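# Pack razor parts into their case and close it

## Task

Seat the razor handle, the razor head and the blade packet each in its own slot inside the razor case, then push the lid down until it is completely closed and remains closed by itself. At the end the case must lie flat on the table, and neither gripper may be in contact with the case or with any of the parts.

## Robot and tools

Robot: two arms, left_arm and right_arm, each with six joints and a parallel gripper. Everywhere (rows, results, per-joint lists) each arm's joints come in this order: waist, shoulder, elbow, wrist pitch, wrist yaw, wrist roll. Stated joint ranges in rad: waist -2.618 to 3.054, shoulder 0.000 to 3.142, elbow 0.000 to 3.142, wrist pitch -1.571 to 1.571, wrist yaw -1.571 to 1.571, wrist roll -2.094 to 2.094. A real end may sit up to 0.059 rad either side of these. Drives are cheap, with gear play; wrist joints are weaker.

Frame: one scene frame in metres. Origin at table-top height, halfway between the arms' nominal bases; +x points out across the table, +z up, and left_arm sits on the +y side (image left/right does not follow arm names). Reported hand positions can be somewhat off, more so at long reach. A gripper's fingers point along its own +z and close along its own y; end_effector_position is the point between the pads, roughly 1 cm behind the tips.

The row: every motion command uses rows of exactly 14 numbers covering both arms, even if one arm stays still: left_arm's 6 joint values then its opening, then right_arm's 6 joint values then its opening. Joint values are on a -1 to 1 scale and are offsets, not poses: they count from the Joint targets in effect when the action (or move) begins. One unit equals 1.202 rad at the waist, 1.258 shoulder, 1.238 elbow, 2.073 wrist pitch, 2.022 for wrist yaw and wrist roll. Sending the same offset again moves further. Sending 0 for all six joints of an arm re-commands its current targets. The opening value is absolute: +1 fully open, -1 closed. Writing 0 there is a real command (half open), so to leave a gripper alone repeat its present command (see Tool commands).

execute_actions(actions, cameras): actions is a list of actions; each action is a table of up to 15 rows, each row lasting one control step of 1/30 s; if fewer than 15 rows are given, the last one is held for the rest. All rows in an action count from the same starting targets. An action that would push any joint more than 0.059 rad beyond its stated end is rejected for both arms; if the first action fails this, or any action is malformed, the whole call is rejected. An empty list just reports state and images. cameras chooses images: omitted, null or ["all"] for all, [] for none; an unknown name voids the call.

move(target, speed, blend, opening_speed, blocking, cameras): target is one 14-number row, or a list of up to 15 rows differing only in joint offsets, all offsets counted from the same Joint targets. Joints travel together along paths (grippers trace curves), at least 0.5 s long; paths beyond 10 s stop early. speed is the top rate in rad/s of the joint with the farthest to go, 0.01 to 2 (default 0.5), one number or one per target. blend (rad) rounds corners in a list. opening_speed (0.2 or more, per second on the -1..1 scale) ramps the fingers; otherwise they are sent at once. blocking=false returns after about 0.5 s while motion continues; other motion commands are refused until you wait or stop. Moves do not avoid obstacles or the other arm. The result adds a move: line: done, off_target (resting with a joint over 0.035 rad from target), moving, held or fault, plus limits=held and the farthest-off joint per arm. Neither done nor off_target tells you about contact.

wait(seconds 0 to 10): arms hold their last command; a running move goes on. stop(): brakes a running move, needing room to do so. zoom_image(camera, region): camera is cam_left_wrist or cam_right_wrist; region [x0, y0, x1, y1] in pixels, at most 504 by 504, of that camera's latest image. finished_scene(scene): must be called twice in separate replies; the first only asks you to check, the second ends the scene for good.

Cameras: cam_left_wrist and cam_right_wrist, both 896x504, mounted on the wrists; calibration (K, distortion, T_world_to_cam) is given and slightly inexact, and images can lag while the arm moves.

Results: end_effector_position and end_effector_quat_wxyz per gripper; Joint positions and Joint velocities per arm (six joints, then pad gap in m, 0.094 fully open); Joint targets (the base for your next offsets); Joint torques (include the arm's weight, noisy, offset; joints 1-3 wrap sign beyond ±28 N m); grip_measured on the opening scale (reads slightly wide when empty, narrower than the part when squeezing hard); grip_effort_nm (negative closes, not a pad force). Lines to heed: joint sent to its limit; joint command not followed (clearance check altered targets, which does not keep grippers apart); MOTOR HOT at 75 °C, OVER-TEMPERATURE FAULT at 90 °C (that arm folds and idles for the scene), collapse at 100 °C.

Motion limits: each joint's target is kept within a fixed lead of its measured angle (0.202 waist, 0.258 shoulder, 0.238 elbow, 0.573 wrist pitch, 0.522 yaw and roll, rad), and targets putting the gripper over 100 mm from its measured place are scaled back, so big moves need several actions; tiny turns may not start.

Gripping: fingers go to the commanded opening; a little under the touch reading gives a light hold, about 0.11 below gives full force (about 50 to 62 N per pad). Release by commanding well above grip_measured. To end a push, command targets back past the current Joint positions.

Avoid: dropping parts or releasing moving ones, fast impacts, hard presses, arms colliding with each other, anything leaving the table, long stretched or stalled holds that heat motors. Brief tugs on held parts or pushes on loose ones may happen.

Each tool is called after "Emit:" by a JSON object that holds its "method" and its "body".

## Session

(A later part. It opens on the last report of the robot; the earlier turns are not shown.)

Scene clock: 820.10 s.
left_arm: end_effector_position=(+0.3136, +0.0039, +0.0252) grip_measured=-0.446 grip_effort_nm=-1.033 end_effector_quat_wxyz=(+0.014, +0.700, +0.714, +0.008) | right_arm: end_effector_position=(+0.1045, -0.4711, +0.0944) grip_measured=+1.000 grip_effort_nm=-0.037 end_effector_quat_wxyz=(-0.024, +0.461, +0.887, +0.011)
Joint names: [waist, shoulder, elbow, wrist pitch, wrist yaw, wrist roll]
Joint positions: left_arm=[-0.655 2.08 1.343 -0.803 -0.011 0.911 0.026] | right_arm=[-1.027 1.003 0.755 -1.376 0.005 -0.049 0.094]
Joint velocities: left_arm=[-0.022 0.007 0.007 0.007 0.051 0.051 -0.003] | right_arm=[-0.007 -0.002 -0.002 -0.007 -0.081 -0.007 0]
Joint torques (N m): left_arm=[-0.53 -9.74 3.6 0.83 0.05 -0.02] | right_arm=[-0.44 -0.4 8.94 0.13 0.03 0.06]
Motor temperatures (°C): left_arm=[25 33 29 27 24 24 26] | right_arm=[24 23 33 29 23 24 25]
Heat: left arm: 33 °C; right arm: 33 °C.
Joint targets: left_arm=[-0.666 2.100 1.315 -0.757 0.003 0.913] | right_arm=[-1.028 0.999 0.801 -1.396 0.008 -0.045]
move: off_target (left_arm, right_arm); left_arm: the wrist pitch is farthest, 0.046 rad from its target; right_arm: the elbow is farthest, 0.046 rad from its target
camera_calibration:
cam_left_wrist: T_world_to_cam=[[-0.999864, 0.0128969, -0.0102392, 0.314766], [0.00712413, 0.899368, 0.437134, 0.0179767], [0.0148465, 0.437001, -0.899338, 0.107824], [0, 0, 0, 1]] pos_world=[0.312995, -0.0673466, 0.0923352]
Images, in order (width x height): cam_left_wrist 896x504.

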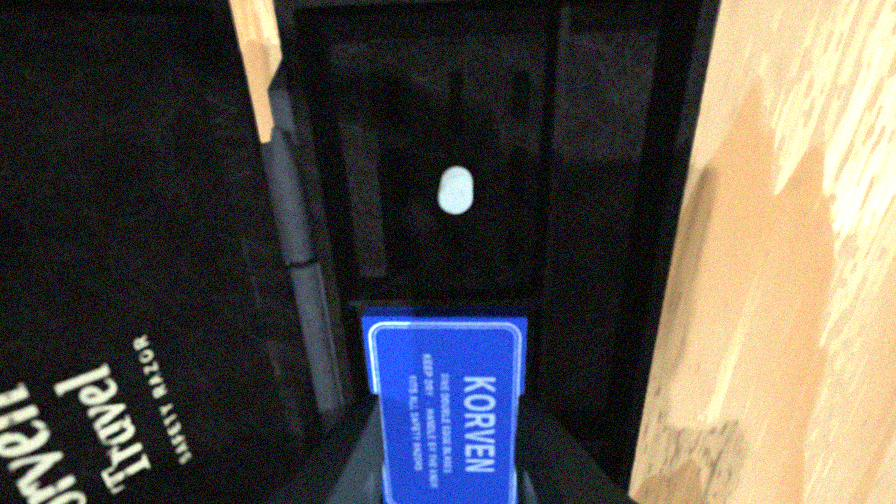

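Emit:
{"method": "move", "body": {"target": [0,-0.001,0.004,-0.006,0,0,-0.36,0,0,0,0,0,0,1], "opening_speed": 0.2, "cameras": ["cam_left_wrist"]}}

Emit:
{"method": "zoom_image", "body": {"camera": "cam_left_wrist", "region": [300, 100, 700, 500]}}

Scene clock: 832.97 s.
left_arm: end_effector_position=(+0.3136, +0.0039, +0.0252) grip_measured=-0.375 grip_effort_nm=0.799 end_effector_quat_wxyz=(+0.014, +0.699, +0.715, +0.008) | right_arm: end_effector_position=(+0.1045, -0.4711, +0.0944) grip_measured=+1.000 grip_effort_nm=-0.032 end_effector_quat_wxyz=(-0.024, +0.461, +0.887, +0.011)
Joint names: [waist, shoulder, elbow, wrist pitch, wrist yaw, wrist roll]
Joint positions: left_arm=[-0.655 2.08 1.343 -0.803 -0.011 0.909 0.029] | right_arm=[-1.027 1.003 0.755 -1.376 0.005 -0.049 0.094]
Joint velocities: left_arm=[-0.012 -0.007 -0.017 -0.007 -0.007 -0.051 0] | right_arm=[-0.012 -0.017 -0.012 -0.007 0.007 -0.037 0]
Joint torques (N m): left_arm=[-0.46 -9.77 3.95 0.69 0.07 -0.01] | right_arm=[-0.47 -0.43 8.96 0.14 0.03 0.07]
Motor temperatures (°C): left_arm=[25 34 29 27 24 24 26] | right_arm=[24 23 33 28 23 24 25]
Heat: left arm: 34 °C; right arm: 33 °C.
Joint targets: left_arm=[-0.666 2.099 1.320 -0.769 0.003 0.913] | right_arm=[-1.028 0.999 0.801 -1.396 0.008 -0.045]
move: off_target (right_arm); right_arm: the elbow is farthest, 0.046 rad from its target
camera_calibration:
cam_left_wrist: T_world_to_cam=[[-0.999883, 0.0113634, -0.010226, 0.314778], [0.00575123, 0.899399, 0.437091, 0.0184082], [0.0141642, 0.436981, -0.899359, 0.108039], [0, 0, 0, 1]] pos_world=[0.313105, -0.0673442, 0.0923386]
Images, in order (width x height): cam_left_wrist 896x504.

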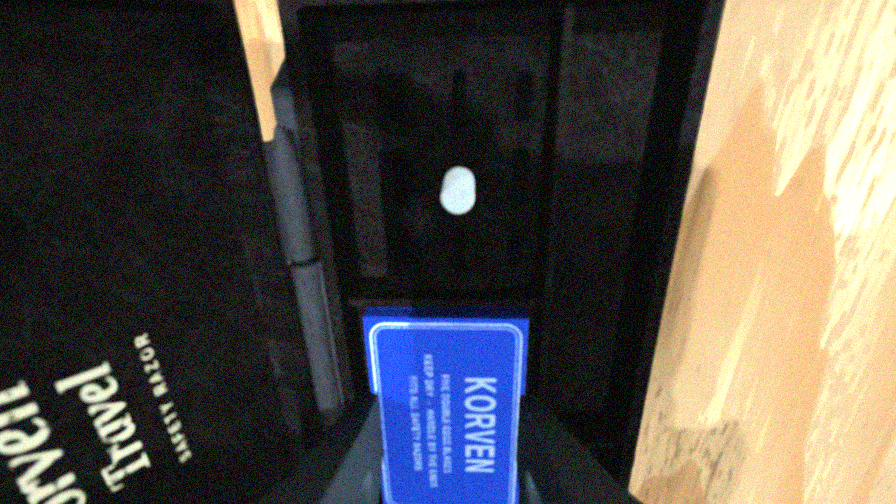

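Scaled by 1.260 from the camera's 896x504 image, which has a finer 1280x720 frame.

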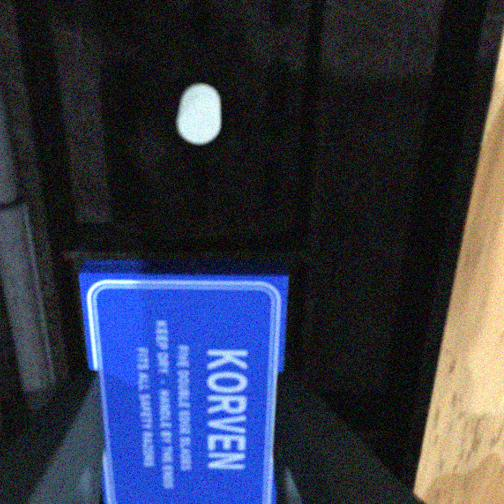

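Emit:
{"method": "move", "body": {"target": [[0,-0.02,0.06,-0.04,0,0,-0.36,0,0,0,0,0,0,1],[0,-0.06,0.15,-0.09,0,0,-0.36,0,0,0,0,0,0,1]], "speed": 0.2, "cameras": ["cam_left_wrist"]}}

Emit:
{"method": "zoom_image", "body": {"camera": "cam_left_wrist", "region": [300, 100, 700, 500]}}

Scene clock: 843.13 s.
left_arm: end_effector_position=(+0.3218, -0.0022, +0.0581) grip_measured=-0.375 grip_effort_nm=0.794 end_effector_quat_wxyz=(+0.013, +0.700, +0.714, +0.008) | right_arm: end_effector_position=(+0.1045, -0.4711, +0.0944) grip_measured=+1.000 grip_effort_nm=-0.037 end_effector_quat_wxyz=(-0.024, +0.461, +0.887, +0.011)
Joint names: [waist, shoulder, elbow, wrist pitch, wrist yaw, wrist roll]
Joint positions: left_arm=[-0.655 2.065 1.462 -0.939 -0.011 0.912 0.029] | right_arm=[-1.027 1.003 0.755 -1.376 0.005 -0.049 0.094]
Joint velocities: left_arm=[-0.007 -0.012 -0.007 -0.037 0.022 -0.066 0] | right_arm=[-0.002 0.007 0.002 -0.007 -0.066 0.022 0]
Joint torques (N m): left_arm=[-0.59 -15.08 9.68 0.14 0.07 0.01] | right_arm=[-0.47 -0.44 8.94 0.13 0.02 0.07]
Motor temperatures (°C): left_arm=[25 34 29 27 24 24 26] | right_arm=[24 23 33 28 23 24 25]
Heat: left arm: 34 °C; right arm: 33 °C.
Joint targets: left_arm=[-0.666 2.023 1.505 -0.956 0.003 0.913] | right_arm=[-1.028 0.999 0.801 -1.396 0.008 -0.045]
move: off_target (left_arm, right_arm); left_arm: the elbow is farthest, 0.043 rad from its target; right_arm: the elbow is farthest, 0.046 rad from its target
camera_calibration:
cam_left_wrist: T_world_to_cam=[[-0.999855, 0.0144392, -0.00900825, 0.323336], [0.00903567, 0.898935, 0.437989, 0.00838718], [0.014422, 0.437844, -0.898935, 0.140046], [0, 0, 0, 1]] pos_world=[0.321194, -0.0735264, 0.125131]
Images, in order (width x height): cam_left_wrist 896x504.

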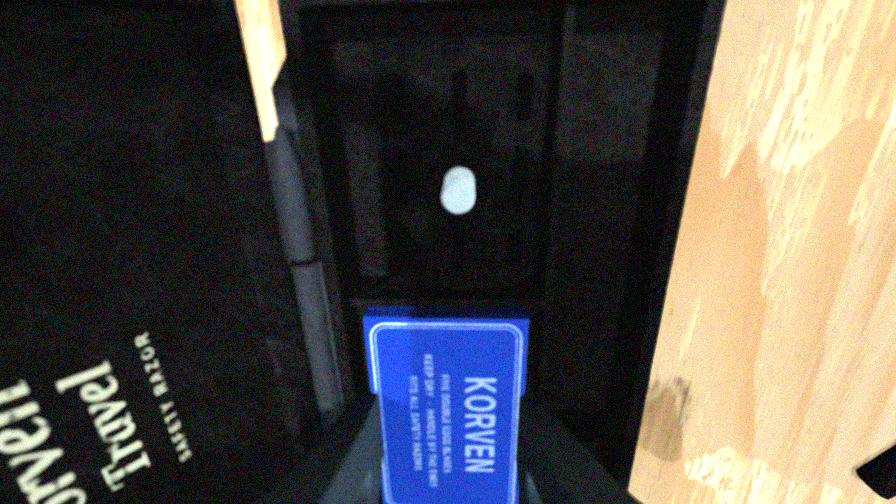

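Scaled by 1.260 from the camera's 896x504 image, which has a finer 1280x720 frame.

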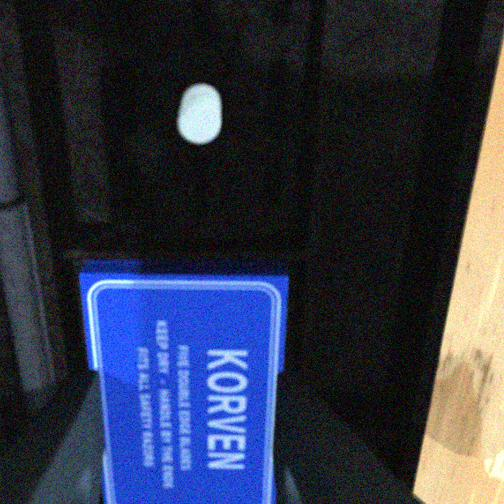

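Emit:
{"method": "move", "body": {"target": [[0,0.060,-0.149,0.090,0,0,-0.36,0,0,0,0,0,0,1]], "speed": 0.12, "cameras": ["cam_left_wrist"]}}

Scene clock: 851.43 s.
left_arm: end_effector_position=(+0.3120, +0.0051, +0.0256) grip_measured=-0.375 grip_effort_nm=0.799 end_effector_quat_wxyz=(+0.009, +0.702, +0.712, +0.007) | right_arm: end_effector_position=(+0.1045, -0.4711, +0.0944) grip_measured=+1.000 grip_effort_nm=-0.032 end_effector_quat_wxyz=(-0.024, +0.461, +0.887, +0.011)
Joint names: [waist, shoulder, elbow, wrist pitch, wrist yaw, wrist roll]
Joint positions: left_arm=[-0.655 2.082 1.347 -0.817 -0.011 0.918 0.029] | right_arm=[-1.027 1.003 0.755 -1.376 0.005 -0.049 0.094]
Joint velocities: left_arm=[0.007 -0.012 0.002 -0.022 0.007 0.051 0] | right_arm=[0.012 -0.027 -0.007 0.007 -0.007 0.007 0]
Joint torques (N m): left_arm=[-0.5 -10 3.71 0.8 0.05 0] | right_arm=[-0.43 -0.44 8.98 0.13 0.02 0.06]
Motor temperatures (°C): left_arm=[25 36 30 27 24 24 26] | right_arm=[24 23 33 28 23 24 25]
Heat: left arm: 36 °C; right arm: 33 °C.
Joint targets: left_arm=[-0.666 2.099 1.321 -0.769 0.003 0.913] | right_arm=[-1.028 0.999 0.801 -1.396 0.008 -0.045]
move: off_target (left_arm, right_arm); left_arm: the wrist pitch is farthest, 0.047 rad from its target; right_arm: the elbow is farthest, 0.046 rad from its target
camera_calibration:
cam_left_wrist: T_world_to_cam=[[-0.999787, 0.0206018, -0.00155674, 0.312907], [0.0177809, 0.896364, 0.442963, 0.013301], [0.0105212, 0.442841, -0.896538, 0.108964], [0, 0, 0, 1]] pos_world=[0.311458, -0.0666228, 0.092286]
Images, in order (width x height): cam_left_wrist 896x504.

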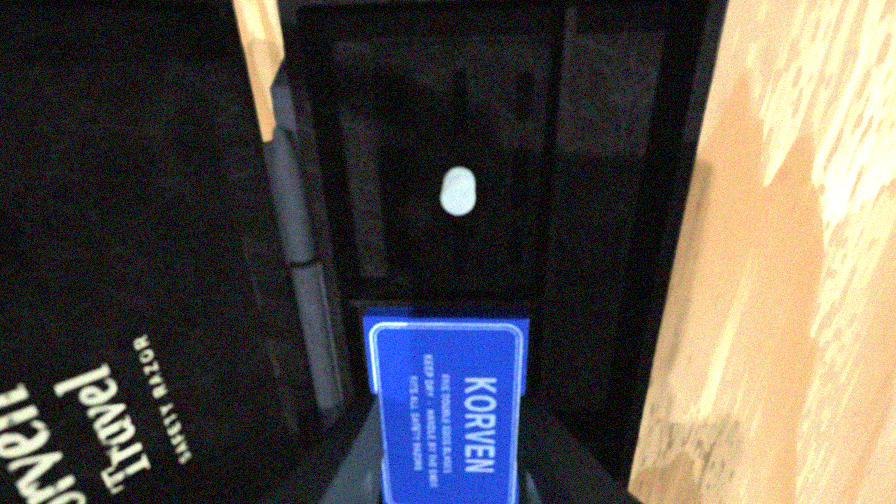

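Emit:
{"method": "move", "body": {"target": [[0,0.001,-0.003,0.003,0,0,-0.41,0,0,0,0,0,0,1]], "opening_speed": 0.2, "cameras": ["cam_left_wrist"]}}

Scene clock: 856.53 s.
left_arm: end_effector_position=(+0.3120, +0.0051, +0.0256) grip_measured=-0.407 grip_effort_nm=-0.149 end_effector_quat_wxyz=(+0.009, +0.702, +0.712, +0.007) | right_arm: end_effector_position=(+0.1045, -0.4711, +0.0944) grip_measured=+1.000 grip_effort_nm=-0.037 end_effector_quat_wxyz=(-0.024, +0.461, +0.887, +0.011)
Joint names: [waist, shoulder, elbow, wrist pitch, wrist yaw, wrist roll]
Joint positions: left_arm=[-0.655 2.082 1.347 -0.817 -0.011 0.918 0.028] | right_arm=[-1.027 1.003 0.755 -1.376 0.005 -0.049 0.094]
Joint velocities: left_arm=[0.002 -0.002 0.017 -0.051 -0.051 -0.022 0] | right_arm=[0.007 0.007 0.002 -0.007 -0.022 0.007 0]
Joint torques (N m): left_arm=[-0.46 -9.98 3.36 0.88 0.05 0] | right_arm=[-0.47 -0.43 8.95 0.14 0.01 0.06]
Motor temperatures (°C): left_arm=[25 35 29 27 24 24 26] | right_arm=[24 23 33 28 23 24 25]
Heat: left arm: 35 °C; right arm: 33 °C.
Joint targets: left_arm=[-0.666 2.100 1.317 -0.763 0.003 0.913] | right_arm=[-1.028 0.999 0.801 -1.396 0.008 -0.045]
move: off_target (left_arm, right_arm); left_arm: the wrist pitch is farthest, 0.054 rad from its target; right_arm: the elbow is farthest, 0.046 rad from its target
camera_calibration:
cam_left_wrist: T_world_to_cam=[[-0.999787, 0.0206018, -0.00155674, 0.312907], [0.0177809, 0.896364, 0.442963, 0.013301], [0.0105212, 0.442841, -0.896538, 0.108964], [0, 0, 0, 1]] pos_world=[0.311458, -0.0666228, 0.092286]
Images, in order (width x height): cam_left_wrist 896x504.

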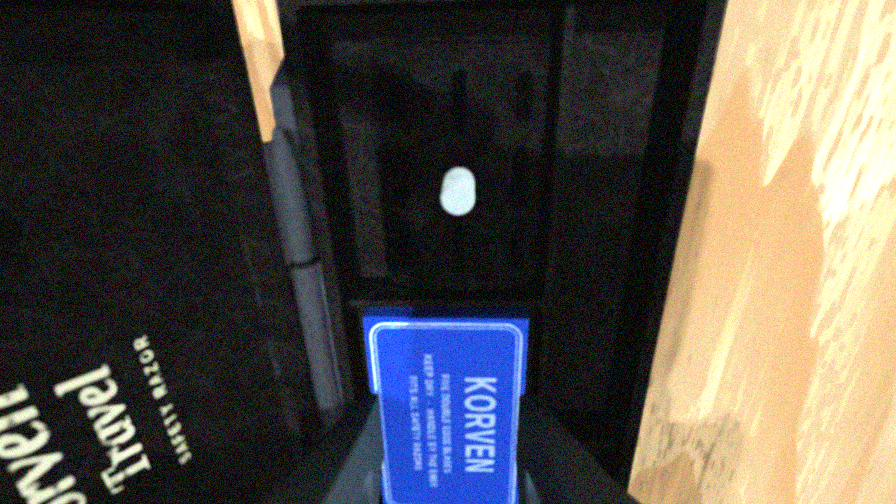

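Emit:
{"method": "move", "body": {"target": [[0,-0.02,0.06,-0.04,0,0,-0.41,0,0,0,0,0,0,1],[0,-0.06,0.15,-0.09,0,0,-0.41,0,0,0,0,0,0,1]], "speed": 0.15, "cameras": ["cam_left_wrist"]}}

Scene clock: 900.50 s.
left_arm: end_effector_position=(+0.3225, -0.0027, +0.0572) grip_measured=-0.407 grip_effort_nm=-0.154 end_effector_quat_wxyz=(+0.015, +0.703, +0.711, +0.008) | right_arm: end_effector_position=(+0.1045, -0.4711, +0.0944) grip_measured=+1.000 grip_effort_nm=-0.032 end_effector_quat_wxyz=(-0.024, +0.461, +0.887, +0.011)
Joint names: [waist, shoulder, elbow, wrist pitch, wrist yaw, wrist roll]
Joint positions: left_arm=[-0.655 2.066 1.461 -0.933 -0.011 0.921 0.028] | right_arm=[-1.027 1.003 0.755 -1.376 0.005 -0.049 0.094]
Joint velocities: left_arm=[0.007 -0.022 -0.007 -0.051 0.081 -0.022 0] | right_arm=[0.027 -0.002 0.002 0.007 -0.022 -0.007 0]
Joint torques (N m): left_arm=[-0.53 -15.02 9.7 0.09 0.01 0.01] | right_arm=[-0.44 -0.46 8.95 0.13 0.02 0.06]
Motor temperatures (°C): left_arm=[25 33 29 27 24 24 25] | right_arm=[24 23 33 27 23 24 25]
Heat: left arm: 33 °C; right arm: 33 °C.
Joint targets: left_arm=[-0.666 2.025 1.503 -0.950 0.003 0.913] | right_arm=[-1.028 0.999 0.801 -1.396 0.008 -0.045]
move: off_target (left_arm, right_arm); left_arm: the shoulder is farthest, 0.042 rad from its target; right_arm: the elbow is farthest, 0.046 rad from its target
camera_calibration:
cam_left_wrist: T_world_to_cam=[[-0.999654, 0.0236202, -0.0115817, 0.324119], [0.0161949, 0.899495, 0.436632, 0.00699468], [0.0207309, 0.436293, -0.899566, 0.137451], [0, 0, 0, 1]] pos_world=[0.321044, -0.0739162, 0.124346]
Images, in order (width x height): cam_left_wrist 896x504.

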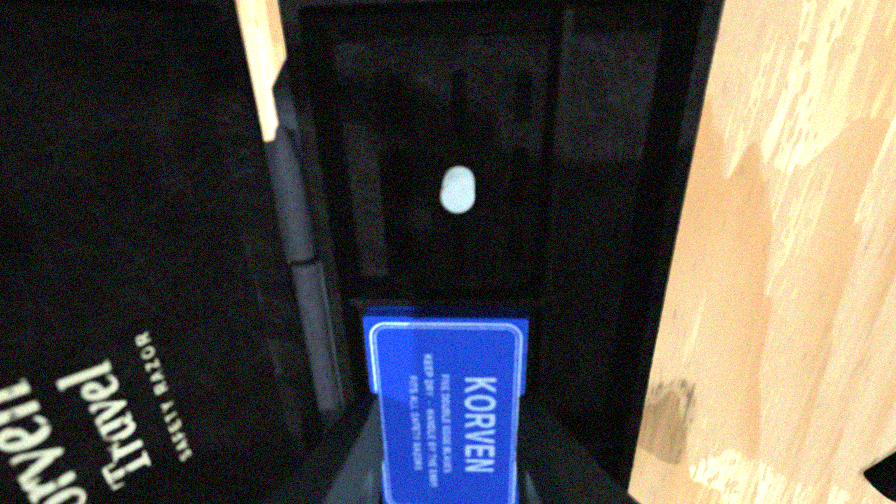

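Emit:
{"method": "zoom_image", "body": {"camera": "cam_left_wrist", "region": [250, 250, 700, 504]}}

Scaled by 1.120 from the camera's 896x504 image, which has a finer 1280x720 frame.

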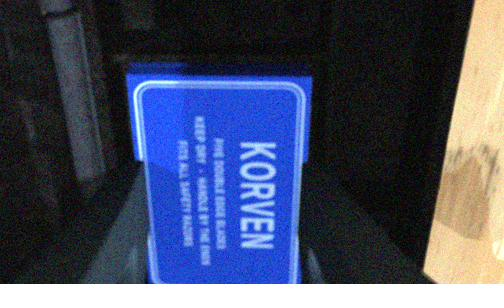

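Emit:
{"method": "move", "body": {"target": [[0,0.04,-0.09,0.05,0,0,-0.41,0,0,0,0,0,0,1],[0,0.062,-0.152,0.09,0,0,-0.41,0,0,0,0,0,0,1]], "speed": 0.12, "cameras": ["cam_left_wrist"]}}

Emit:
{"method": "move", "body": {"target": [0,0,0,0,0,0,-0.44,0,0,0,0,0,0,1], "opening_speed": 0.2, "cameras": ["cam_left_wrist"]}}

Scene clock: 943.87 s.
left_arm: end_effector_position=(+0.3109, +0.0059, +0.0250) grip_measured=-0.407 grip_effort_nm=-0.154 end_effector_quat_wxyz=(+0.006, +0.704, +0.711, +0.007) | right_arm: end_effector_position=(+0.1045, -0.4711, +0.0944) grip_measured=+1.000 grip_effort_nm=-0.032 end_effector_quat_wxyz=(-0.024, +0.461, +0.887, +0.011)
Joint names: [waist, shoulder, elbow, wrist pitch, wrist yaw, wrist roll]
Joint positions: left_arm=[-0.655 2.083 1.347 -0.821 -0.011 0.921 0.028] | right_arm=[-1.027 1.003 0.755 -1.376 0.005 -0.049 0.094]
Joint velocities: left_arm=[0.007 -0.012 0.017 -0.022 0.022 0.007 0] | right_arm=[0.002 0.007 -0.002 0.007 -0.066 -0.066 0]
Joint torques (N m): left_arm=[-0.54 -9.83 3.14 0.97 0.03 0] | right_arm=[-0.49 -0.43 8.94 0.13 0.01 0.06]
Motor temperatures (°C): left_arm=[25 38 29 26 24 24 24] | right_arm=[24 23 33 26 23 24 25]
Heat: left arm: 38 °C; right arm: 33 °C.
Joint targets: left_arm=[-0.666 2.103 1.315 -0.763 0.003 0.913] | right_arm=[-1.028 0.999 0.801 -1.396 0.008 -0.045]
move: off_target (left_arm, right_arm); left_arm: the wrist pitch is farthest, 0.058 rad from its target; right_arm: the elbow is farthest, 0.046 rad from its target
camera_calibration:
cam_left_wrist: T_world_to_cam=[[-0.999714, 0.0236648, 0.00344639, 0.311636], [0.0227159, 0.894647, 0.446197, 0.011239], [0.00747587, 0.446147, -0.894928, 0.109], [0, 0, 0, 1]] pos_world=[0.310476, -0.0660598, 0.0914584]
Images, in order (width x height): cam_left_wrist 896x504.

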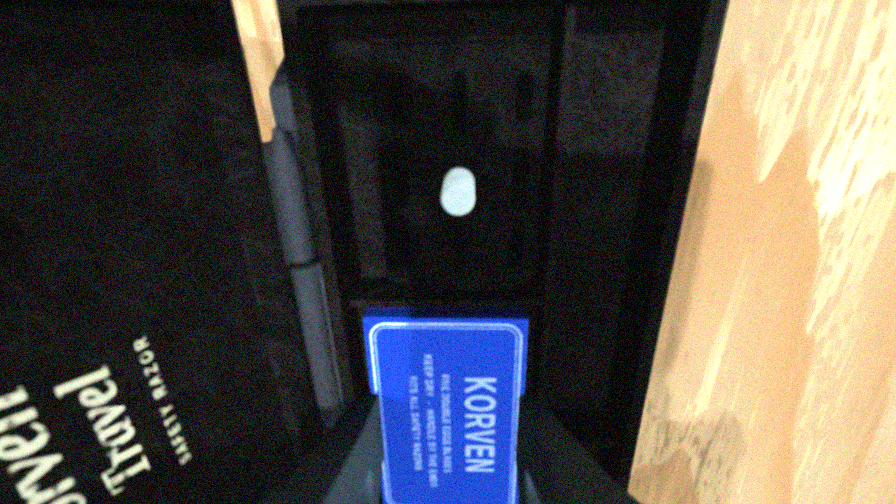

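Scene clock: 944.37 s.
left_arm: end_effector_position=(+0.3112, +0.0057, +0.0250) grip_measured=-0.439 grip_effort_nm=-0.886 end_effector_quat_wxyz=(+0.007, +0.702, +0.712, +0.007) | right_arm: end_effector_position=(+0.1045, -0.4711, +0.0944) grip_measured=+1.000 grip_effort_nm=-0.037 end_effector_quat_wxyz=(-0.024, +0.461, +0.887, +0.011)
Joint names: [waist, shoulder, elbow, wrist pitch, wrist yaw, wrist roll]
Joint positions: left_arm=[-0.655 2.083 1.347 -0.82 -0.011 0.918 0.026] | right_arm=[-1.027 1.003 0.755 -1.376 0.005 -0.049 0.094]
Joint velocities: left_arm=[-0.007 -0.007 -0.017 -0.007 -0.051 0.007 -0.004] | right_arm=[-0.012 0.002 0.002 0.007 -0.051 -0.007 0]
Joint torques (N m): left_arm=[-0.49 -9.84 3.25 0.94 0.07 -0.02] | right_arm=[-0.44 -0.4 8.92 0.13 0.01 0.06]
Motor temperatures (°C): left_arm=[25 38 29 26 24 24 24] | right_arm=[24 23 33 26 23 24 25]
Heat: left arm: 38 °C; right arm: 33 °C.
Joint targets: left_arm=[-0.666 2.103 1.315 -0.763 0.003 0.913] | right_arm=[-1.028 0.999 0.801 -1.396 0.008 -0.045]
move: off_target (left_arm, right_arm); left_arm: the wrist pitch is farthest, 0.057 rad from its target; right_arm: the elbow is farthest, 0.046 rad from its target
camera_calibration:
cam_left_wrist: T_world_to_cam=[[-0.999785, 0.0206009, 0.0021922, 0.312018], [0.0194212, 0.895144, 0.445354, 0.0124771], [0.00721235, 0.445301, -0.895352, 0.109201], [0, 0, 0, 1]] pos_world=[0.310921, -0.0662241, 0.0915329]
Images, in order (width x height): cam_left_wrist 896x504.

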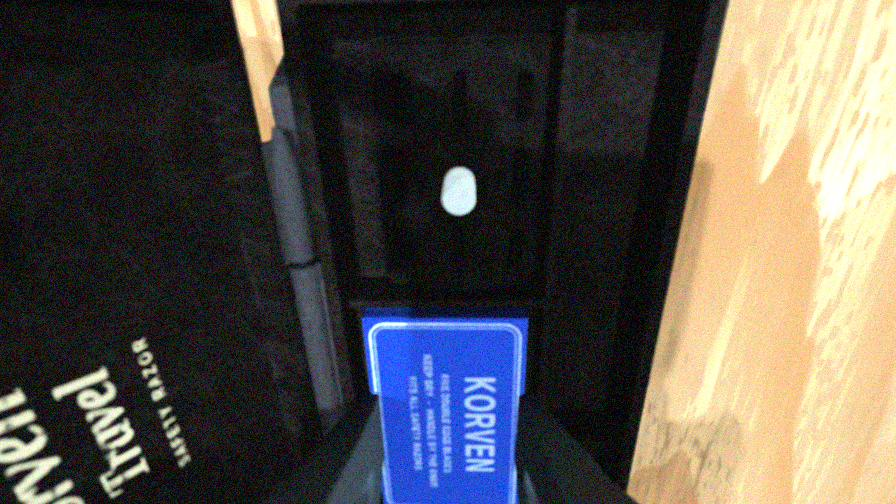

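Emit:
{"method": "move", "body": {"target": [0,-0.015,0.045,-0.03,0,0,-0.44,0,0,0,0,0,0,1], "speed": 0.12, "cameras": ["cam_left_wrist"]}}

Scene clock: 951.20 s.
left_arm: end_effector_position=(+0.3109, +0.0059, +0.0250) grip_measured=-0.436 grip_effort_nm=-0.828 end_effector_quat_wxyz=(+0.006, +0.702, +0.712, +0.007) | right_arm: end_effector_position=(+0.1045, -0.4711, +0.0944) grip_measured=+1.000 grip_effort_nm=-0.032 end_effector_quat_wxyz=(-0.024, +0.461, +0.887, +0.011)
Joint names: [waist, shoulder, elbow, wrist pitch, wrist yaw, wrist roll]
Joint positions: left_arm=[-0.655 2.083 1.347 -0.821 -0.011 0.918 0.026] | right_arm=[-1.027 1.003 0.755 -1.376 0.005 -0.049 0.094]
Joint velocities: left_arm=[0.002 0.002 0.002 -0.037 0.007 -0.007 -0.003] | right_arm=[-0.002 -0.017 -0.002 -0.037 -0.022 0.037 0]
Joint torques (N m): left_arm=[-0.51 -11.23 7.68 0.23 0.07 -0.03] | right_arm=[-0.44 -0.44 8.95 0.14 0.01 0.06]
Motor temperatures (°C): left_arm=[25 37 29 26 24 24 25] | right_arm=[24 23 34 26 23 24 25]
Heat: left arm: 37 °C; right arm: 34 °C.
Joint targets: left_arm=[-0.666 2.084 1.370 -0.825 0.003 0.913] | right_arm=[-1.028 0.999 0.801 -1.396 0.008 -0.045]
move: off_target (right_arm); right_arm: the elbow is farthest, 0.046 rad from its target
camera_calibration:
cam_left_wrist: T_world_to_cam=[[-0.999782, 0.0205983, 0.00344184, 0.311675], [0.01997, 0.894736, 0.446149, 0.0120935], [0.00611037, 0.44612, -0.894952, 0.109425], [0, 0, 0, 1]] pos_world=[0.310697, -0.0660574, 0.0914623]
Images, in order (width x height): cam_left_wrist 896x504.

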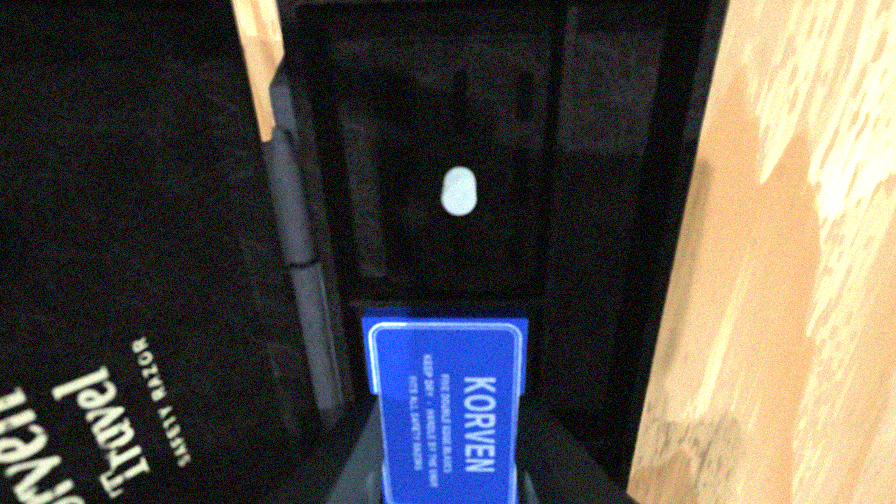

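Didn't budge yet (backlash). More.

Emit:
{"method": "move", "body": {"target": [0,-0.025,0.06,-0.04,0,0,-0.44,0,0,0,0,0,0,1], "speed": 0.12, "cameras": ["cam_left_wrist"]}}

Scene clock: 955.77 s.
left_arm: end_effector_position=(+0.3145, +0.0032, +0.0385) grip_measured=-0.432 grip_effort_nm=-0.740 end_effector_quat_wxyz=(+0.001, +0.704, +0.711, +0.006) | right_arm: end_effector_position=(+0.1045, -0.4711, +0.0944) grip_measured=+1.000 grip_effort_nm=-0.037 end_effector_quat_wxyz=(-0.024, +0.461, +0.887, +0.011)
Joint names: [waist, shoulder, elbow, wrist pitch, wrist yaw, wrist roll]
Joint positions: left_arm=[-0.655 2.083 1.407 -0.89 -0.011 0.921 0.027] | right_arm=[-1.027 1.003 0.755 -1.376 0.005 -0.049 0.094]
Joint velocities: left_arm=[0.017 0.017 -0.007 0.037 0.022 0.051 0.005] | right_arm=[-0.012 -0.017 -0.002 -0.051 -0.037 0.037 0]
Joint torques (N m): left_arm=[-0.5 -14.01 9.09 0 0.03 -0.03] | right_arm=[-0.46 -0.42 8.92 0.12 0.01 0.06]
Motor temperatures (°C): left_arm=[25 37 29 26 24 24 25] | right_arm=[24 23 34 26 23 24 25]
Heat: left arm: 37 °C; right arm: 34 °C.
Joint targets: left_arm=[-0.666 2.052 1.445 -0.908 0.003 0.913] | right_arm=[-1.028 0.999 0.801 -1.396 0.008 -0.045]
move: off_target (left_arm, right_arm); left_arm: the elbow is farthest, 0.037 rad from its target; right_arm: the elbow is farthest, 0.046 rad from its target
camera_calibration:
cam_left_wrist: T_world_to_cam=[[-0.999661, 0.0236253, 0.0109603, 0.31495], [0.0260292, 0.892183, 0.450923, 0.00633227], [0.000874578, 0.451055, -0.892496, 0.124182], [0, 0, 0, 1]] pos_world=[0.31457, -0.0691032, 0.104525]
Images, in order (width x height): cam_left_wrist 896x504.

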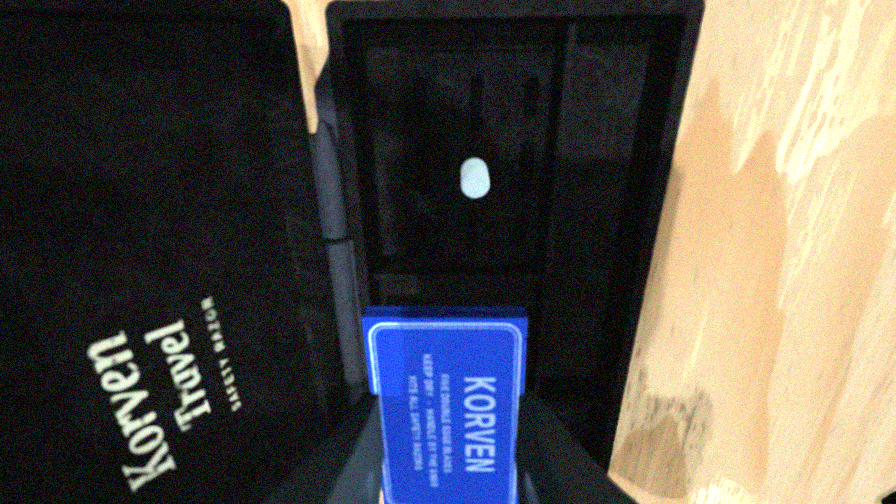

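Emit:
{"method": "move", "body": {"target": [[0,0.02,-0.05,0.03,0,0,-0.44,0,0,0,0,0,0,1],[0,0.039,-0.102,0.06,0,0,-0.44,0,0,0,0,0,0,1]], "speed": 0.12, "cameras": ["cam_left_wrist"]}}

Emit:
{"method": "move", "body": {"target": [0,0,0,0,0,0,-0.415,0,0,0,0,0,0,1], "opening_speed": 0.2, "cameras": ["cam_left_wrist"]}}

Emit:
{"method": "move", "body": {"target": [0,-0.035,0.09,-0.06,0,0,-0.415,0,0,0,0,0,0,1], "speed": 0.12, "cameras": ["cam_left_wrist"]}}

Scene clock: 979.90 s.
left_arm: end_effector_position=(+0.3100, +0.0066, +0.0264) grip_measured=-0.432 grip_effort_nm=-0.740 end_effector_quat_wxyz=(+0.002, +0.704, +0.711, +0.006) | right_arm: end_effector_position=(+0.1045, -0.4711, +0.0944) grip_measured=+1.000 grip_effort_nm=-0.032 end_effector_quat_wxyz=(-0.024, +0.461, +0.887, +0.011)
Joint names: [waist, shoulder, elbow, wrist pitch, wrist yaw, wrist roll]
Joint positions: left_arm=[-0.655 2.083 1.353 -0.835 -0.011 0.921 0.027] | right_arm=[-1.027 1.003 0.755 -1.376 0.005 -0.049 0.094]
Joint velocities: left_arm=[-0.002 -0.017 0.007 -0.095 0.007 -0.007 0.006] | right_arm=[0.012 0.017 -0.012 0.081 0.022 -0.007 0]
Joint torques (N m): left_arm=[-0.5 -9.88 2.91 0.82 0.06 0] | right_arm=[-0.47 -0.43 8.95 0.12 0.01 0.07]
Motor temperatures (°C): left_arm=[25 39 31 26 24 24 25] | right_arm=[24 23 34 25 23 24 25]
Heat: left arm: 39 °C; right arm: 34 °C.
Joint targets: left_arm=[-0.666 2.101 1.318 -0.784 0.003 0.913] | right_arm=[-1.028 0.999 0.801 -1.396 0.008 -0.045]
move: off_target (left_arm, right_arm); left_arm: the wrist pitch is farthest, 0.051 rad from its target; right_arm: the elbow is farthest, 0.046 rad from its target
camera_calibration:
cam_left_wrist: T_world_to_cam=[[-0.999674, 0.0236347, 0.00970802, 0.310495], [0.0254745, 0.892596, 0.450138, 0.00908701], [0.00197354, 0.450238, -0.892906, 0.111525], [0, 0, 0, 1]] pos_world=[0.309942, -0.0656623, 0.0924768]
Images, in order (width x height): cam_left_wrist 896x504.

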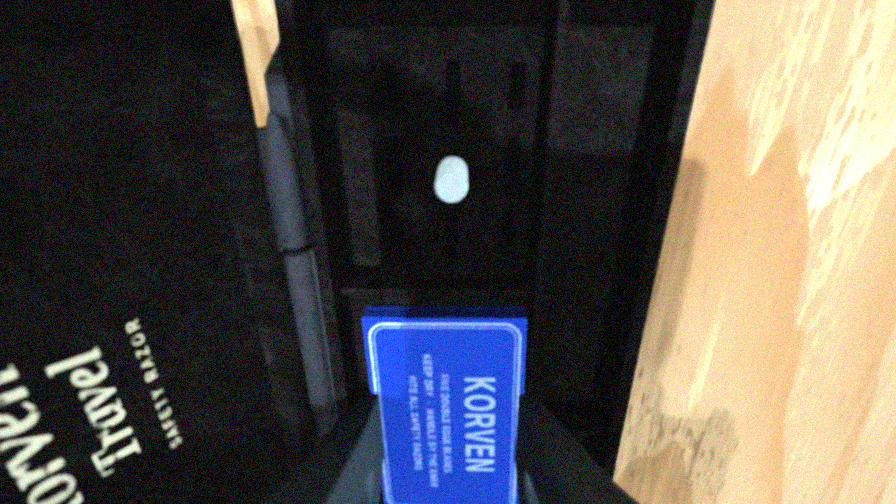

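Scene clock: 980.40 s.
left_arm: end_effector_position=(+0.3105, +0.0063, +0.0269) grip_measured=-0.413 grip_effort_nm=-0.545 end_effector_quat_wxyz=(+0.004, +0.704, +0.711, +0.006) | right_arm: end_effector_position=(+0.1045, -0.4711, +0.0944) grip_measured=+1.000 grip_effort_nm=-0.037 end_effector_quat_wxyz=(-0.024, +0.461, +0.887, +0.011)
Joint names: [waist, shoulder, elbow, wrist pitch, wrist yaw, wrist roll]
Joint positions: left_arm=[-0.655 2.082 1.353 -0.834 -0.011 0.921 0.028] | right_arm=[-1.027 1.003 0.755 -1.376 0.005 -0.049 0.094]
Joint velocities: left_arm=[-0.012 0.007 -0.012 0.022 -0.022 -0.081 0.012] | right_arm=[0.002 -0.007 -0.002 -0.051 0.066 -0.022 0]
Joint torques (N m): left_arm=[-0.46 -9.84 2.96 0.85 0.05 0] | right_arm=[-0.47 -0.43 8.92 0.14 0.01 0.06]
Motor temperatures (°C): left_arm=[25 39 30 26 24 24 25] | right_arm=[24 23 34 25 23 24 25]
Heat: left arm: 39 °C; right arm: 34 °C.
Joint targets: left_arm=[-0.666 2.101 1.318 -0.784 0.003 0.913] | right_arm=[-1.028 0.999 0.801 -1.396 0.008 -0.045]
move: off_target (left_arm, right_arm); left_arm: the wrist pitch is farthest, 0.050 rad from its target; right_arm: the elbow is farthest, 0.046 rad from its target
camera_calibration:
cam_left_wrist: T_world_to_cam=[[-0.999694, 0.0236502, 0.00720342, 0.311046], [0.0243682, 0.893418, 0.448564, 0.00952534], [0.00417298, 0.448603, -0.893722, 0.111519], [0, 0, 0, 1]] pos_world=[0.310253, -0.0658941, 0.0931535]
Images, in order (width x height): cam_left_wrist 896x504.

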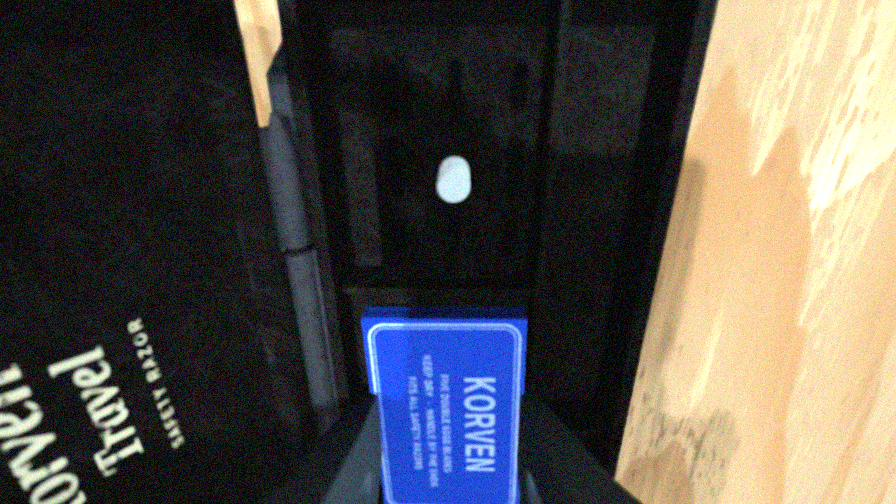

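Scene clock: 982.00 s.
left_arm: end_effector_position=(+0.3100, +0.0066, +0.0356) grip_measured=-0.412 grip_effort_nm=-0.637 end_effector_quat_wxyz=(-0.006, +0.704, +0.711, +0.005) | right_arm: end_effector_position=(+0.1045, -0.4711, +0.0944) grip_measured=+1.000 grip_effort_nm=-0.037 end_effector_quat_wxyz=(-0.024, +0.461, +0.887, +0.011)
Joint names: [waist, shoulder, elbow, wrist pitch, wrist yaw, wrist roll]
Joint positions: left_arm=[-0.655 2.082 1.392 -0.892 -0.011 0.921 0.028] | right_arm=[-1.027 1.003 0.755 -1.376 0.005 -0.049 0.094]
Joint velocities: left_arm=[-0.002 -0.007 -0.012 -0.051 -0.007 -0.022 0] | right_arm=[-0.007 0.002 0.007 -0.066 -0.037 0.007 0]
Joint torques (N m): left_arm=[-0.43 -13.34 9.1 0.05 0.04 0.03] | right_arm=[-0.43 -0.46 8.94 0.14 0.01 0.07]
Motor temperatures (°C): left_arm=[25 39 30 26 24 24 25] | right_arm=[24 23 34 25 23 24 25]
Heat: left arm: 39 °C; right arm: 34 °C.
Joint targets: left_arm=[-0.666 2.057 1.430 -0.908 0.003 0.913] | right_arm=[-1.028 0.999 0.801 -1.396 0.008 -0.045]
move: off_target (left_arm, right_arm); left_arm: the elbow is farthest, 0.038 rad from its target; right_arm: the elbow is farthest, 0.046 rad from its target
camera_calibration:
cam_left_wrist: T_world_to_cam=[[-0.999449, 0.0234677, 0.0234811, 0.309852], [0.0316283, 0.888021, 0.458714, 0.00277447], [-0.0100867, 0.459204, -0.888274, 0.123241], [0, 0, 0, 1]] pos_world=[0.310837, -0.0663279, 0.100923]
Images, in order (width x height): cam_left_wrist 896x504.

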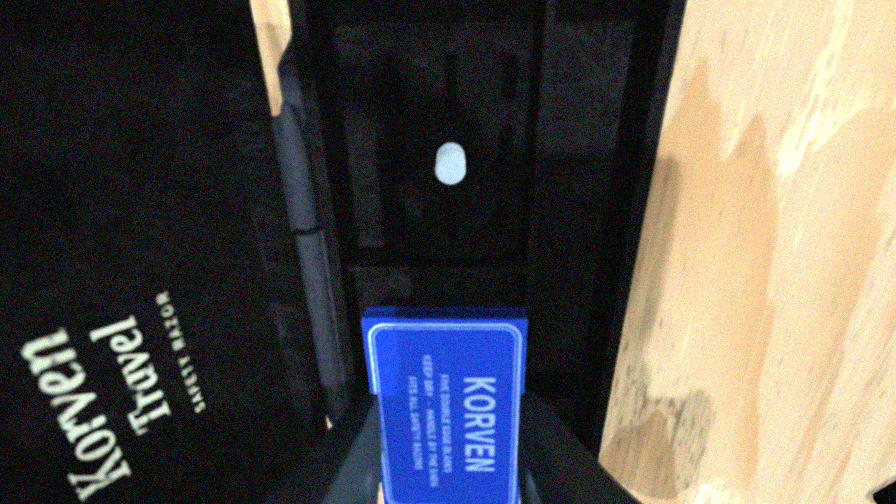

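Emit:
{"method": "move", "body": {"target": [[0,0.018,-0.05,0.035,0,0,-0.44,0,0,0,0,0,0,1],[0,0.030,-0.083,0.061,0,0,-0.44,0,0,0,0,0,0,1]], "speed": 0.12, "cameras": ["cam_left_wrist"]}}

Scene clock: 994.83 s.
left_arm: end_effector_position=(+0.3120, +0.0051, +0.0256) grip_measured=-0.438 grip_effort_nm=-0.926 end_effector_quat_wxyz=(+0.009, +0.703, +0.711, +0.007) | right_arm: end_effector_position=(+0.1045, -0.4711, +0.0944) grip_measured=+1.000 grip_effort_nm=-0.037 end_effector_quat_wxyz=(-0.024, +0.461, +0.887, +0.011)
Joint names: [waist, shoulder, elbow, wrist pitch, wrist yaw, wrist roll]
Joint positions: left_arm=[-0.655 2.082 1.347 -0.817 -0.011 0.92 0.026] | right_arm=[-1.027 1.003 0.755 -1.376 0.005 -0.049 0.094]
Joint velocities: left_arm=[-0.012 -0.017 0.007 -0.007 0.022 0.007 -0.002] | right_arm=[0.002 0.007 -0.012 0.051 -0.066 0.007 0]
Joint torques (N m): left_arm=[-0.53 -10.13 4.11 0.69 0.06 0] | right_arm=[-0.5 -0.42 8.94 0.14 0.02 0.06]
Motor temperatures (°C): left_arm=[25 38 30 26 24 24 25] | right_arm=[24 23 34 25 23 24 25]
Heat: left arm: 38 °C; right arm: 34 °C.
Joint targets: left_arm=[-0.666 2.095 1.327 -0.782 0.003 0.913] | right_arm=[-1.028 0.999 0.801 -1.396 0.008 -0.045]
move: off_target (right_arm); right_arm: the elbow is farthest, 0.046 rad from its target
camera_calibration:
cam_left_wrist: T_world_to_cam=[[-0.999754, 0.022135, -0.00155994, 0.312889], [0.0191538, 0.89632, 0.442994, 0.012872], [0.0112039, 0.442855, -0.896523, 0.108751], [0, 0, 0, 1]] pos_world=[0.311347, -0.0666241, 0.0922835]
Images, in order (width x height): cam_left_wrist 896x504.

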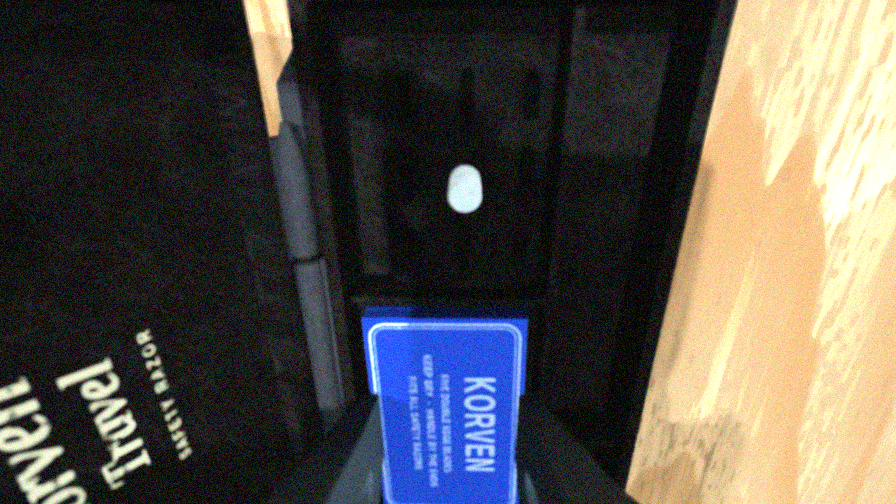

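Emit:
{"method": "move", "body": {"target": [0,-0.01,0.035,-0.025,0,0,-0.44,0,0,0,0,0,0,1], "speed": 0.12, "cameras": []}}

Scene clock: 1000.03 s.
left_arm: end_effector_position=(+0.3120, +0.0051, +0.0256) grip_measured=-0.435 grip_effort_nm=-0.867 end_effector_quat_wxyz=(+0.009, +0.702, +0.712, +0.007) | right_arm: end_effector_position=(+0.1045, -0.4711, +0.0944) grip_measured=+1.000 grip_effort_nm=-0.037 end_effector_quat_wxyz=(-0.024, +0.461, +0.887, +0.011)
Joint names: [waist, shoulder, elbow, wrist pitch, wrist yaw, wrist roll]
Joint positions: left_arm=[-0.655 2.082 1.347 -0.817 -0.011 0.918 0.027] | right_arm=[-1.027 1.003 0.755 -1.376 0.005 -0.049 0.094]
Joint velocities: left_arm=[-0.007 -0.027 0.012 -0.007 0.051 -0.022 -0.003] | right_arm=[-0.017 0.007 -0.007 0.022 -0.022 0.007 0]
Joint torques (N m): left_arm=[-0.5 -11.21 7.58 0.12 0.06 0.01] | right_arm=[-0.47 -0.42 8.94 0.14 0.01 0.06]
Motor temperatures (°C): left_arm=[25 37 30 26 24 24 25] | right_arm=[24 23 34 25 23 24 25]
Heat: left arm: 37 °C; right arm: 34 °C.
Joint targets: left_arm=[-0.666 2.082 1.370 -0.834 0.003 0.913] | right_arm=[-1.028 0.999 0.801 -1.396 0.008 -0.045]
move: off_target (right_arm); right_arm: the elbow is farthest, 0.046 rad from its target
No camera images: "cameras" was empty.

Emit:
{"method": "move", "body": {"target": [0,-0.003,0.011,-0.007,0,0,-0.44,0,0,0,0,0,0,1], "speed": 0.12, "cameras": ["cam_left_wrist"]}}

Scene clock: 1005.83 s.
left_arm: end_effector_position=(+0.3119, +0.0052, +0.0259) grip_measured=-0.433 grip_effort_nm=-0.808 end_effector_quat_wxyz=(+0.008, +0.702, +0.712, +0.007) | right_arm: end_effector_position=(+0.1045, -0.4711, +0.0944) grip_measured=+1.000 grip_effort_nm=-0.037 end_effector_quat_wxyz=(-0.024, +0.461, +0.887, +0.011)
Joint names: [waist, shoulder, elbow, wrist pitch, wrist yaw, wrist roll]
Joint positions: left_arm=[-0.655 2.082 1.349 -0.82 -0.011 0.918 0.027] | right_arm=[-1.027 1.003 0.755 -1.376 0.005 -0.049 0.094]
Joint velocities: left_arm=[0.002 -0.002 0.012 0.095 -0.037 0.022 0] | right_arm=[-0.002 0.007 -0.002 -0.007 -0.007 0.037 0]
Joint torques (N m): left_arm=[-0.47 -11.55 8.65 -0.03 0.05 0.01] | right_arm=[-0.44 -0.44 8.91 0.13 0.01 0.06]
Motor temperatures (°C): left_arm=[25 36 29 26 24 24 25] | right_arm=[24 23 34 25 23 24 25]
Heat: left arm: 36 °C; right arm: 34 °C.
Joint targets: left_arm=[-0.666 2.079 1.384 -0.848 0.003 0.913] | right_arm=[-1.028 0.999 0.801 -1.396 0.008 -0.045]
move: off_target (right_arm); right_arm: the elbow is farthest, 0.046 rad from its target
camera_calibration:
cam_left_wrist: T_world_to_cam=[[-0.999788, 0.0206026, -0.000307096, 0.312714], [0.0183267, 0.895958, 0.443761, 0.0128612], [0.00941778, 0.443661, -0.896145, 0.109543], [0, 0, 0, 1]] pos_world=[0.311381, -0.0665657, 0.0925548]
Images, in order (width x height): cam_left_wrist 896x504.

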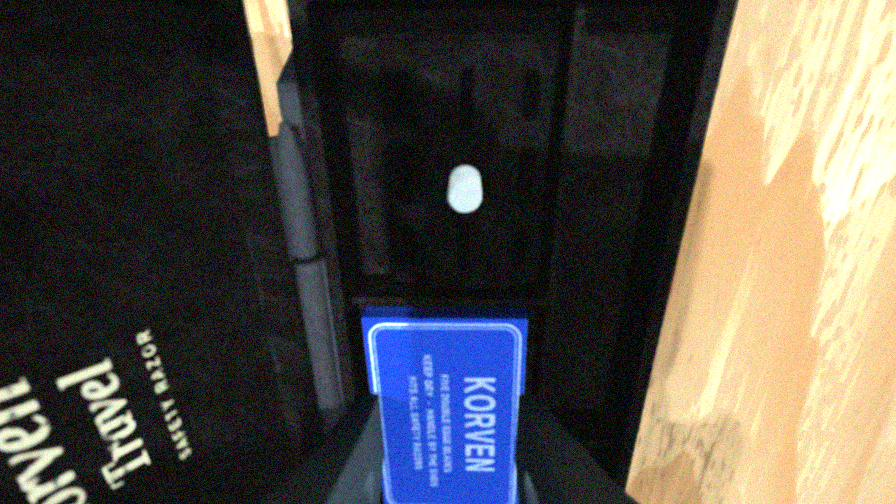

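About to move. Small nudge again.

Emit:
{"method": "move", "body": {"target": [0,-0.004,0.008,-0.005,0,0,-0.44,0,0,0,0,0,0,1], "speed": 0.1, "cameras": ["cam_left_wrist"]}}

Scene clock: 1011.10 s.
left_arm: end_effector_position=(+0.3096, +0.0069, +0.0269) grip_measured=-0.437 grip_effort_nm=-0.911 end_effector_quat_wxyz=(+0.001, +0.700, +0.714, +0.006) | right_arm: end_effector_position=(+0.1045, -0.4711, +0.0944) grip_measured=+1.000 grip_effort_nm=-0.037 end_effector_quat_wxyz=(-0.024, +0.461, +0.887, +0.011)
Joint names: [waist, shoulder, elbow, wrist pitch, wrist yaw, wrist roll]
Joint positions: left_arm=[-0.655 2.082 1.353 -0.838 -0.011 0.912 0.026] | right_arm=[-1.027 1.003 0.755 -1.376 0.005 -0.049 0.094]
Joint velocities: left_arm=[0.012 -0.002 0.002 -0.037 -0.022 -0.037 -0.002] | right_arm=[-0.012 -0.002 -0.027 0.007 -0.051 -0.066 0]
Joint torques (N m): left_arm=[-0.44 -12.03 9.21 0.05 0.07 0] | right_arm=[-0.44 -0.43 8.91 0.12 0.02 0.06]
Motor temperatures (°C): left_arm=[25 36 30 26 24 24 25] | right_arm=[24 23 34 25 23 24 25]
Heat: left arm: 36 °C; right arm: 34 °C.
Joint targets: left_arm=[-0.666 2.074 1.394 -0.859 0.003 0.913] | right_arm=[-1.028 0.999 0.801 -1.396 0.008 -0.045]
move: off_target (left_arm, right_arm); left_arm: the elbow is farthest, 0.041 rad from its target; right_arm: the elbow is farthest, 0.046 rad from its target
camera_calibration:
cam_left_wrist: T_world_to_cam=[[-0.999837, 0.0144253, 0.0108979, 0.310121], [0.0177897, 0.892427, 0.450841, 0.0109228], [-0.00322206, 0.450961, -0.892538, 0.113452], [0, 0, 0, 1]] pos_world=[0.310241, -0.0653836, 0.0929557]
Images, in order (width x height): cam_left_wrist 896x504.

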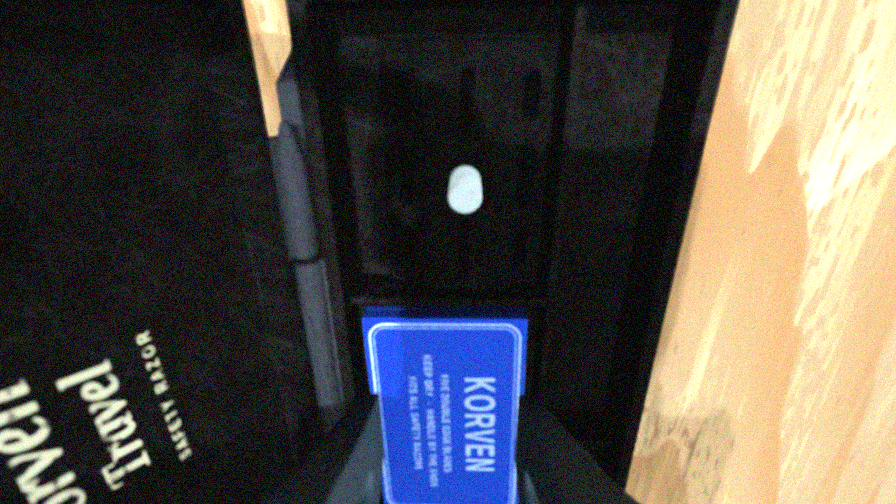

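Emit:
{"method": "move", "body": {"target": [0,-0.008,0.016,-0.008,0,0,-0.44,0,0,0,0,0,0,1], "speed": 0.1, "cameras": ["cam_left_wrist"]}}

Scene clock: 1017.70 s.
left_arm: end_effector_position=(+0.3119, +0.0052, +0.0317) grip_measured=-0.437 grip_effort_nm=-0.940 end_effector_quat_wxyz=(+0.002, +0.704, +0.711, +0.006) | right_arm: end_effector_position=(+0.1045, -0.4711, +0.0944) grip_measured=+1.000 grip_effort_nm=-0.037 end_effector_quat_wxyz=(-0.024, +0.461, +0.887, +0.011)
Joint names: [waist, shoulder, elbow, wrist pitch, wrist yaw, wrist roll]
Joint positions: left_arm=[-0.655 2.082 1.375 -0.858 -0.011 0.921 0.026] | right_arm=[-1.027 1.003 0.755 -1.376 0.005 -0.049 0.094]
Joint velocities: left_arm=[0.002 -0.007 -0.007 -0.066 0.007 -0.051 -0.002] | right_arm=[-0.017 0.002 -0.002 -0.066 0.007 0.051 0]
Joint torques (N m): left_arm=[-0.39 -12.83 9.14 0 0.04 -0.01] | right_arm=[-0.43 -0.43 8.94 0.13 0.02 0.07]
Motor temperatures (°C): left_arm=[25 36 30 26 24 24 25] | right_arm=[24 23 34 25 23 24 25]
Heat: left arm: 36 °C; right arm: 34 °C.
Joint targets: left_arm=[-0.666 2.064 1.414 -0.875 0.003 0.913] | right_arm=[-1.028 0.999 0.801 -1.396 0.008 -0.045]
move: off_target (left_arm, right_arm); left_arm: the elbow is farthest, 0.039 rad from its target; right_arm: the elbow is farthest, 0.046 rad from its target
camera_calibration:
cam_left_wrist: T_world_to_cam=[[-0.999674, 0.0236347, 0.00970802, 0.312335], [0.0254745, 0.892596, 0.450138, 0.00786557], [0.00197354, 0.450238, -0.892906, 0.116922], [0, 0, 0, 1]] pos_world=[0.311802, -0.0670454, 0.0978276]
Images, in order (width x height): cam_left_wrist 896x504.

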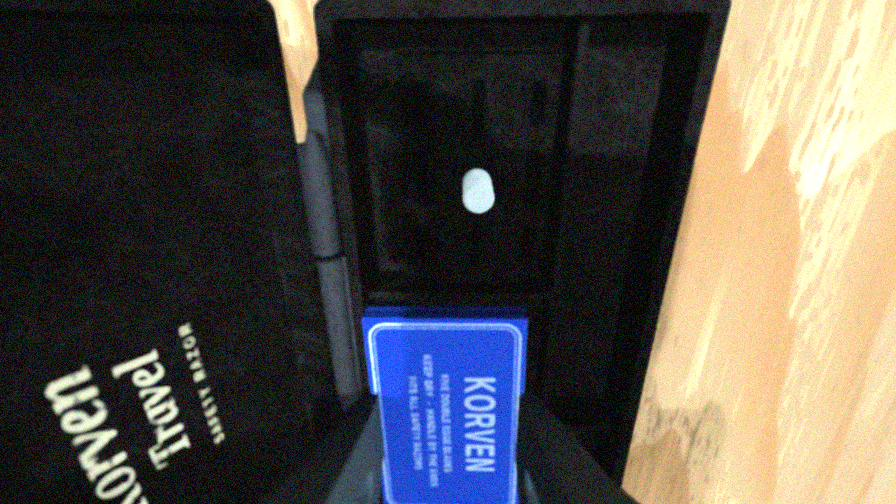

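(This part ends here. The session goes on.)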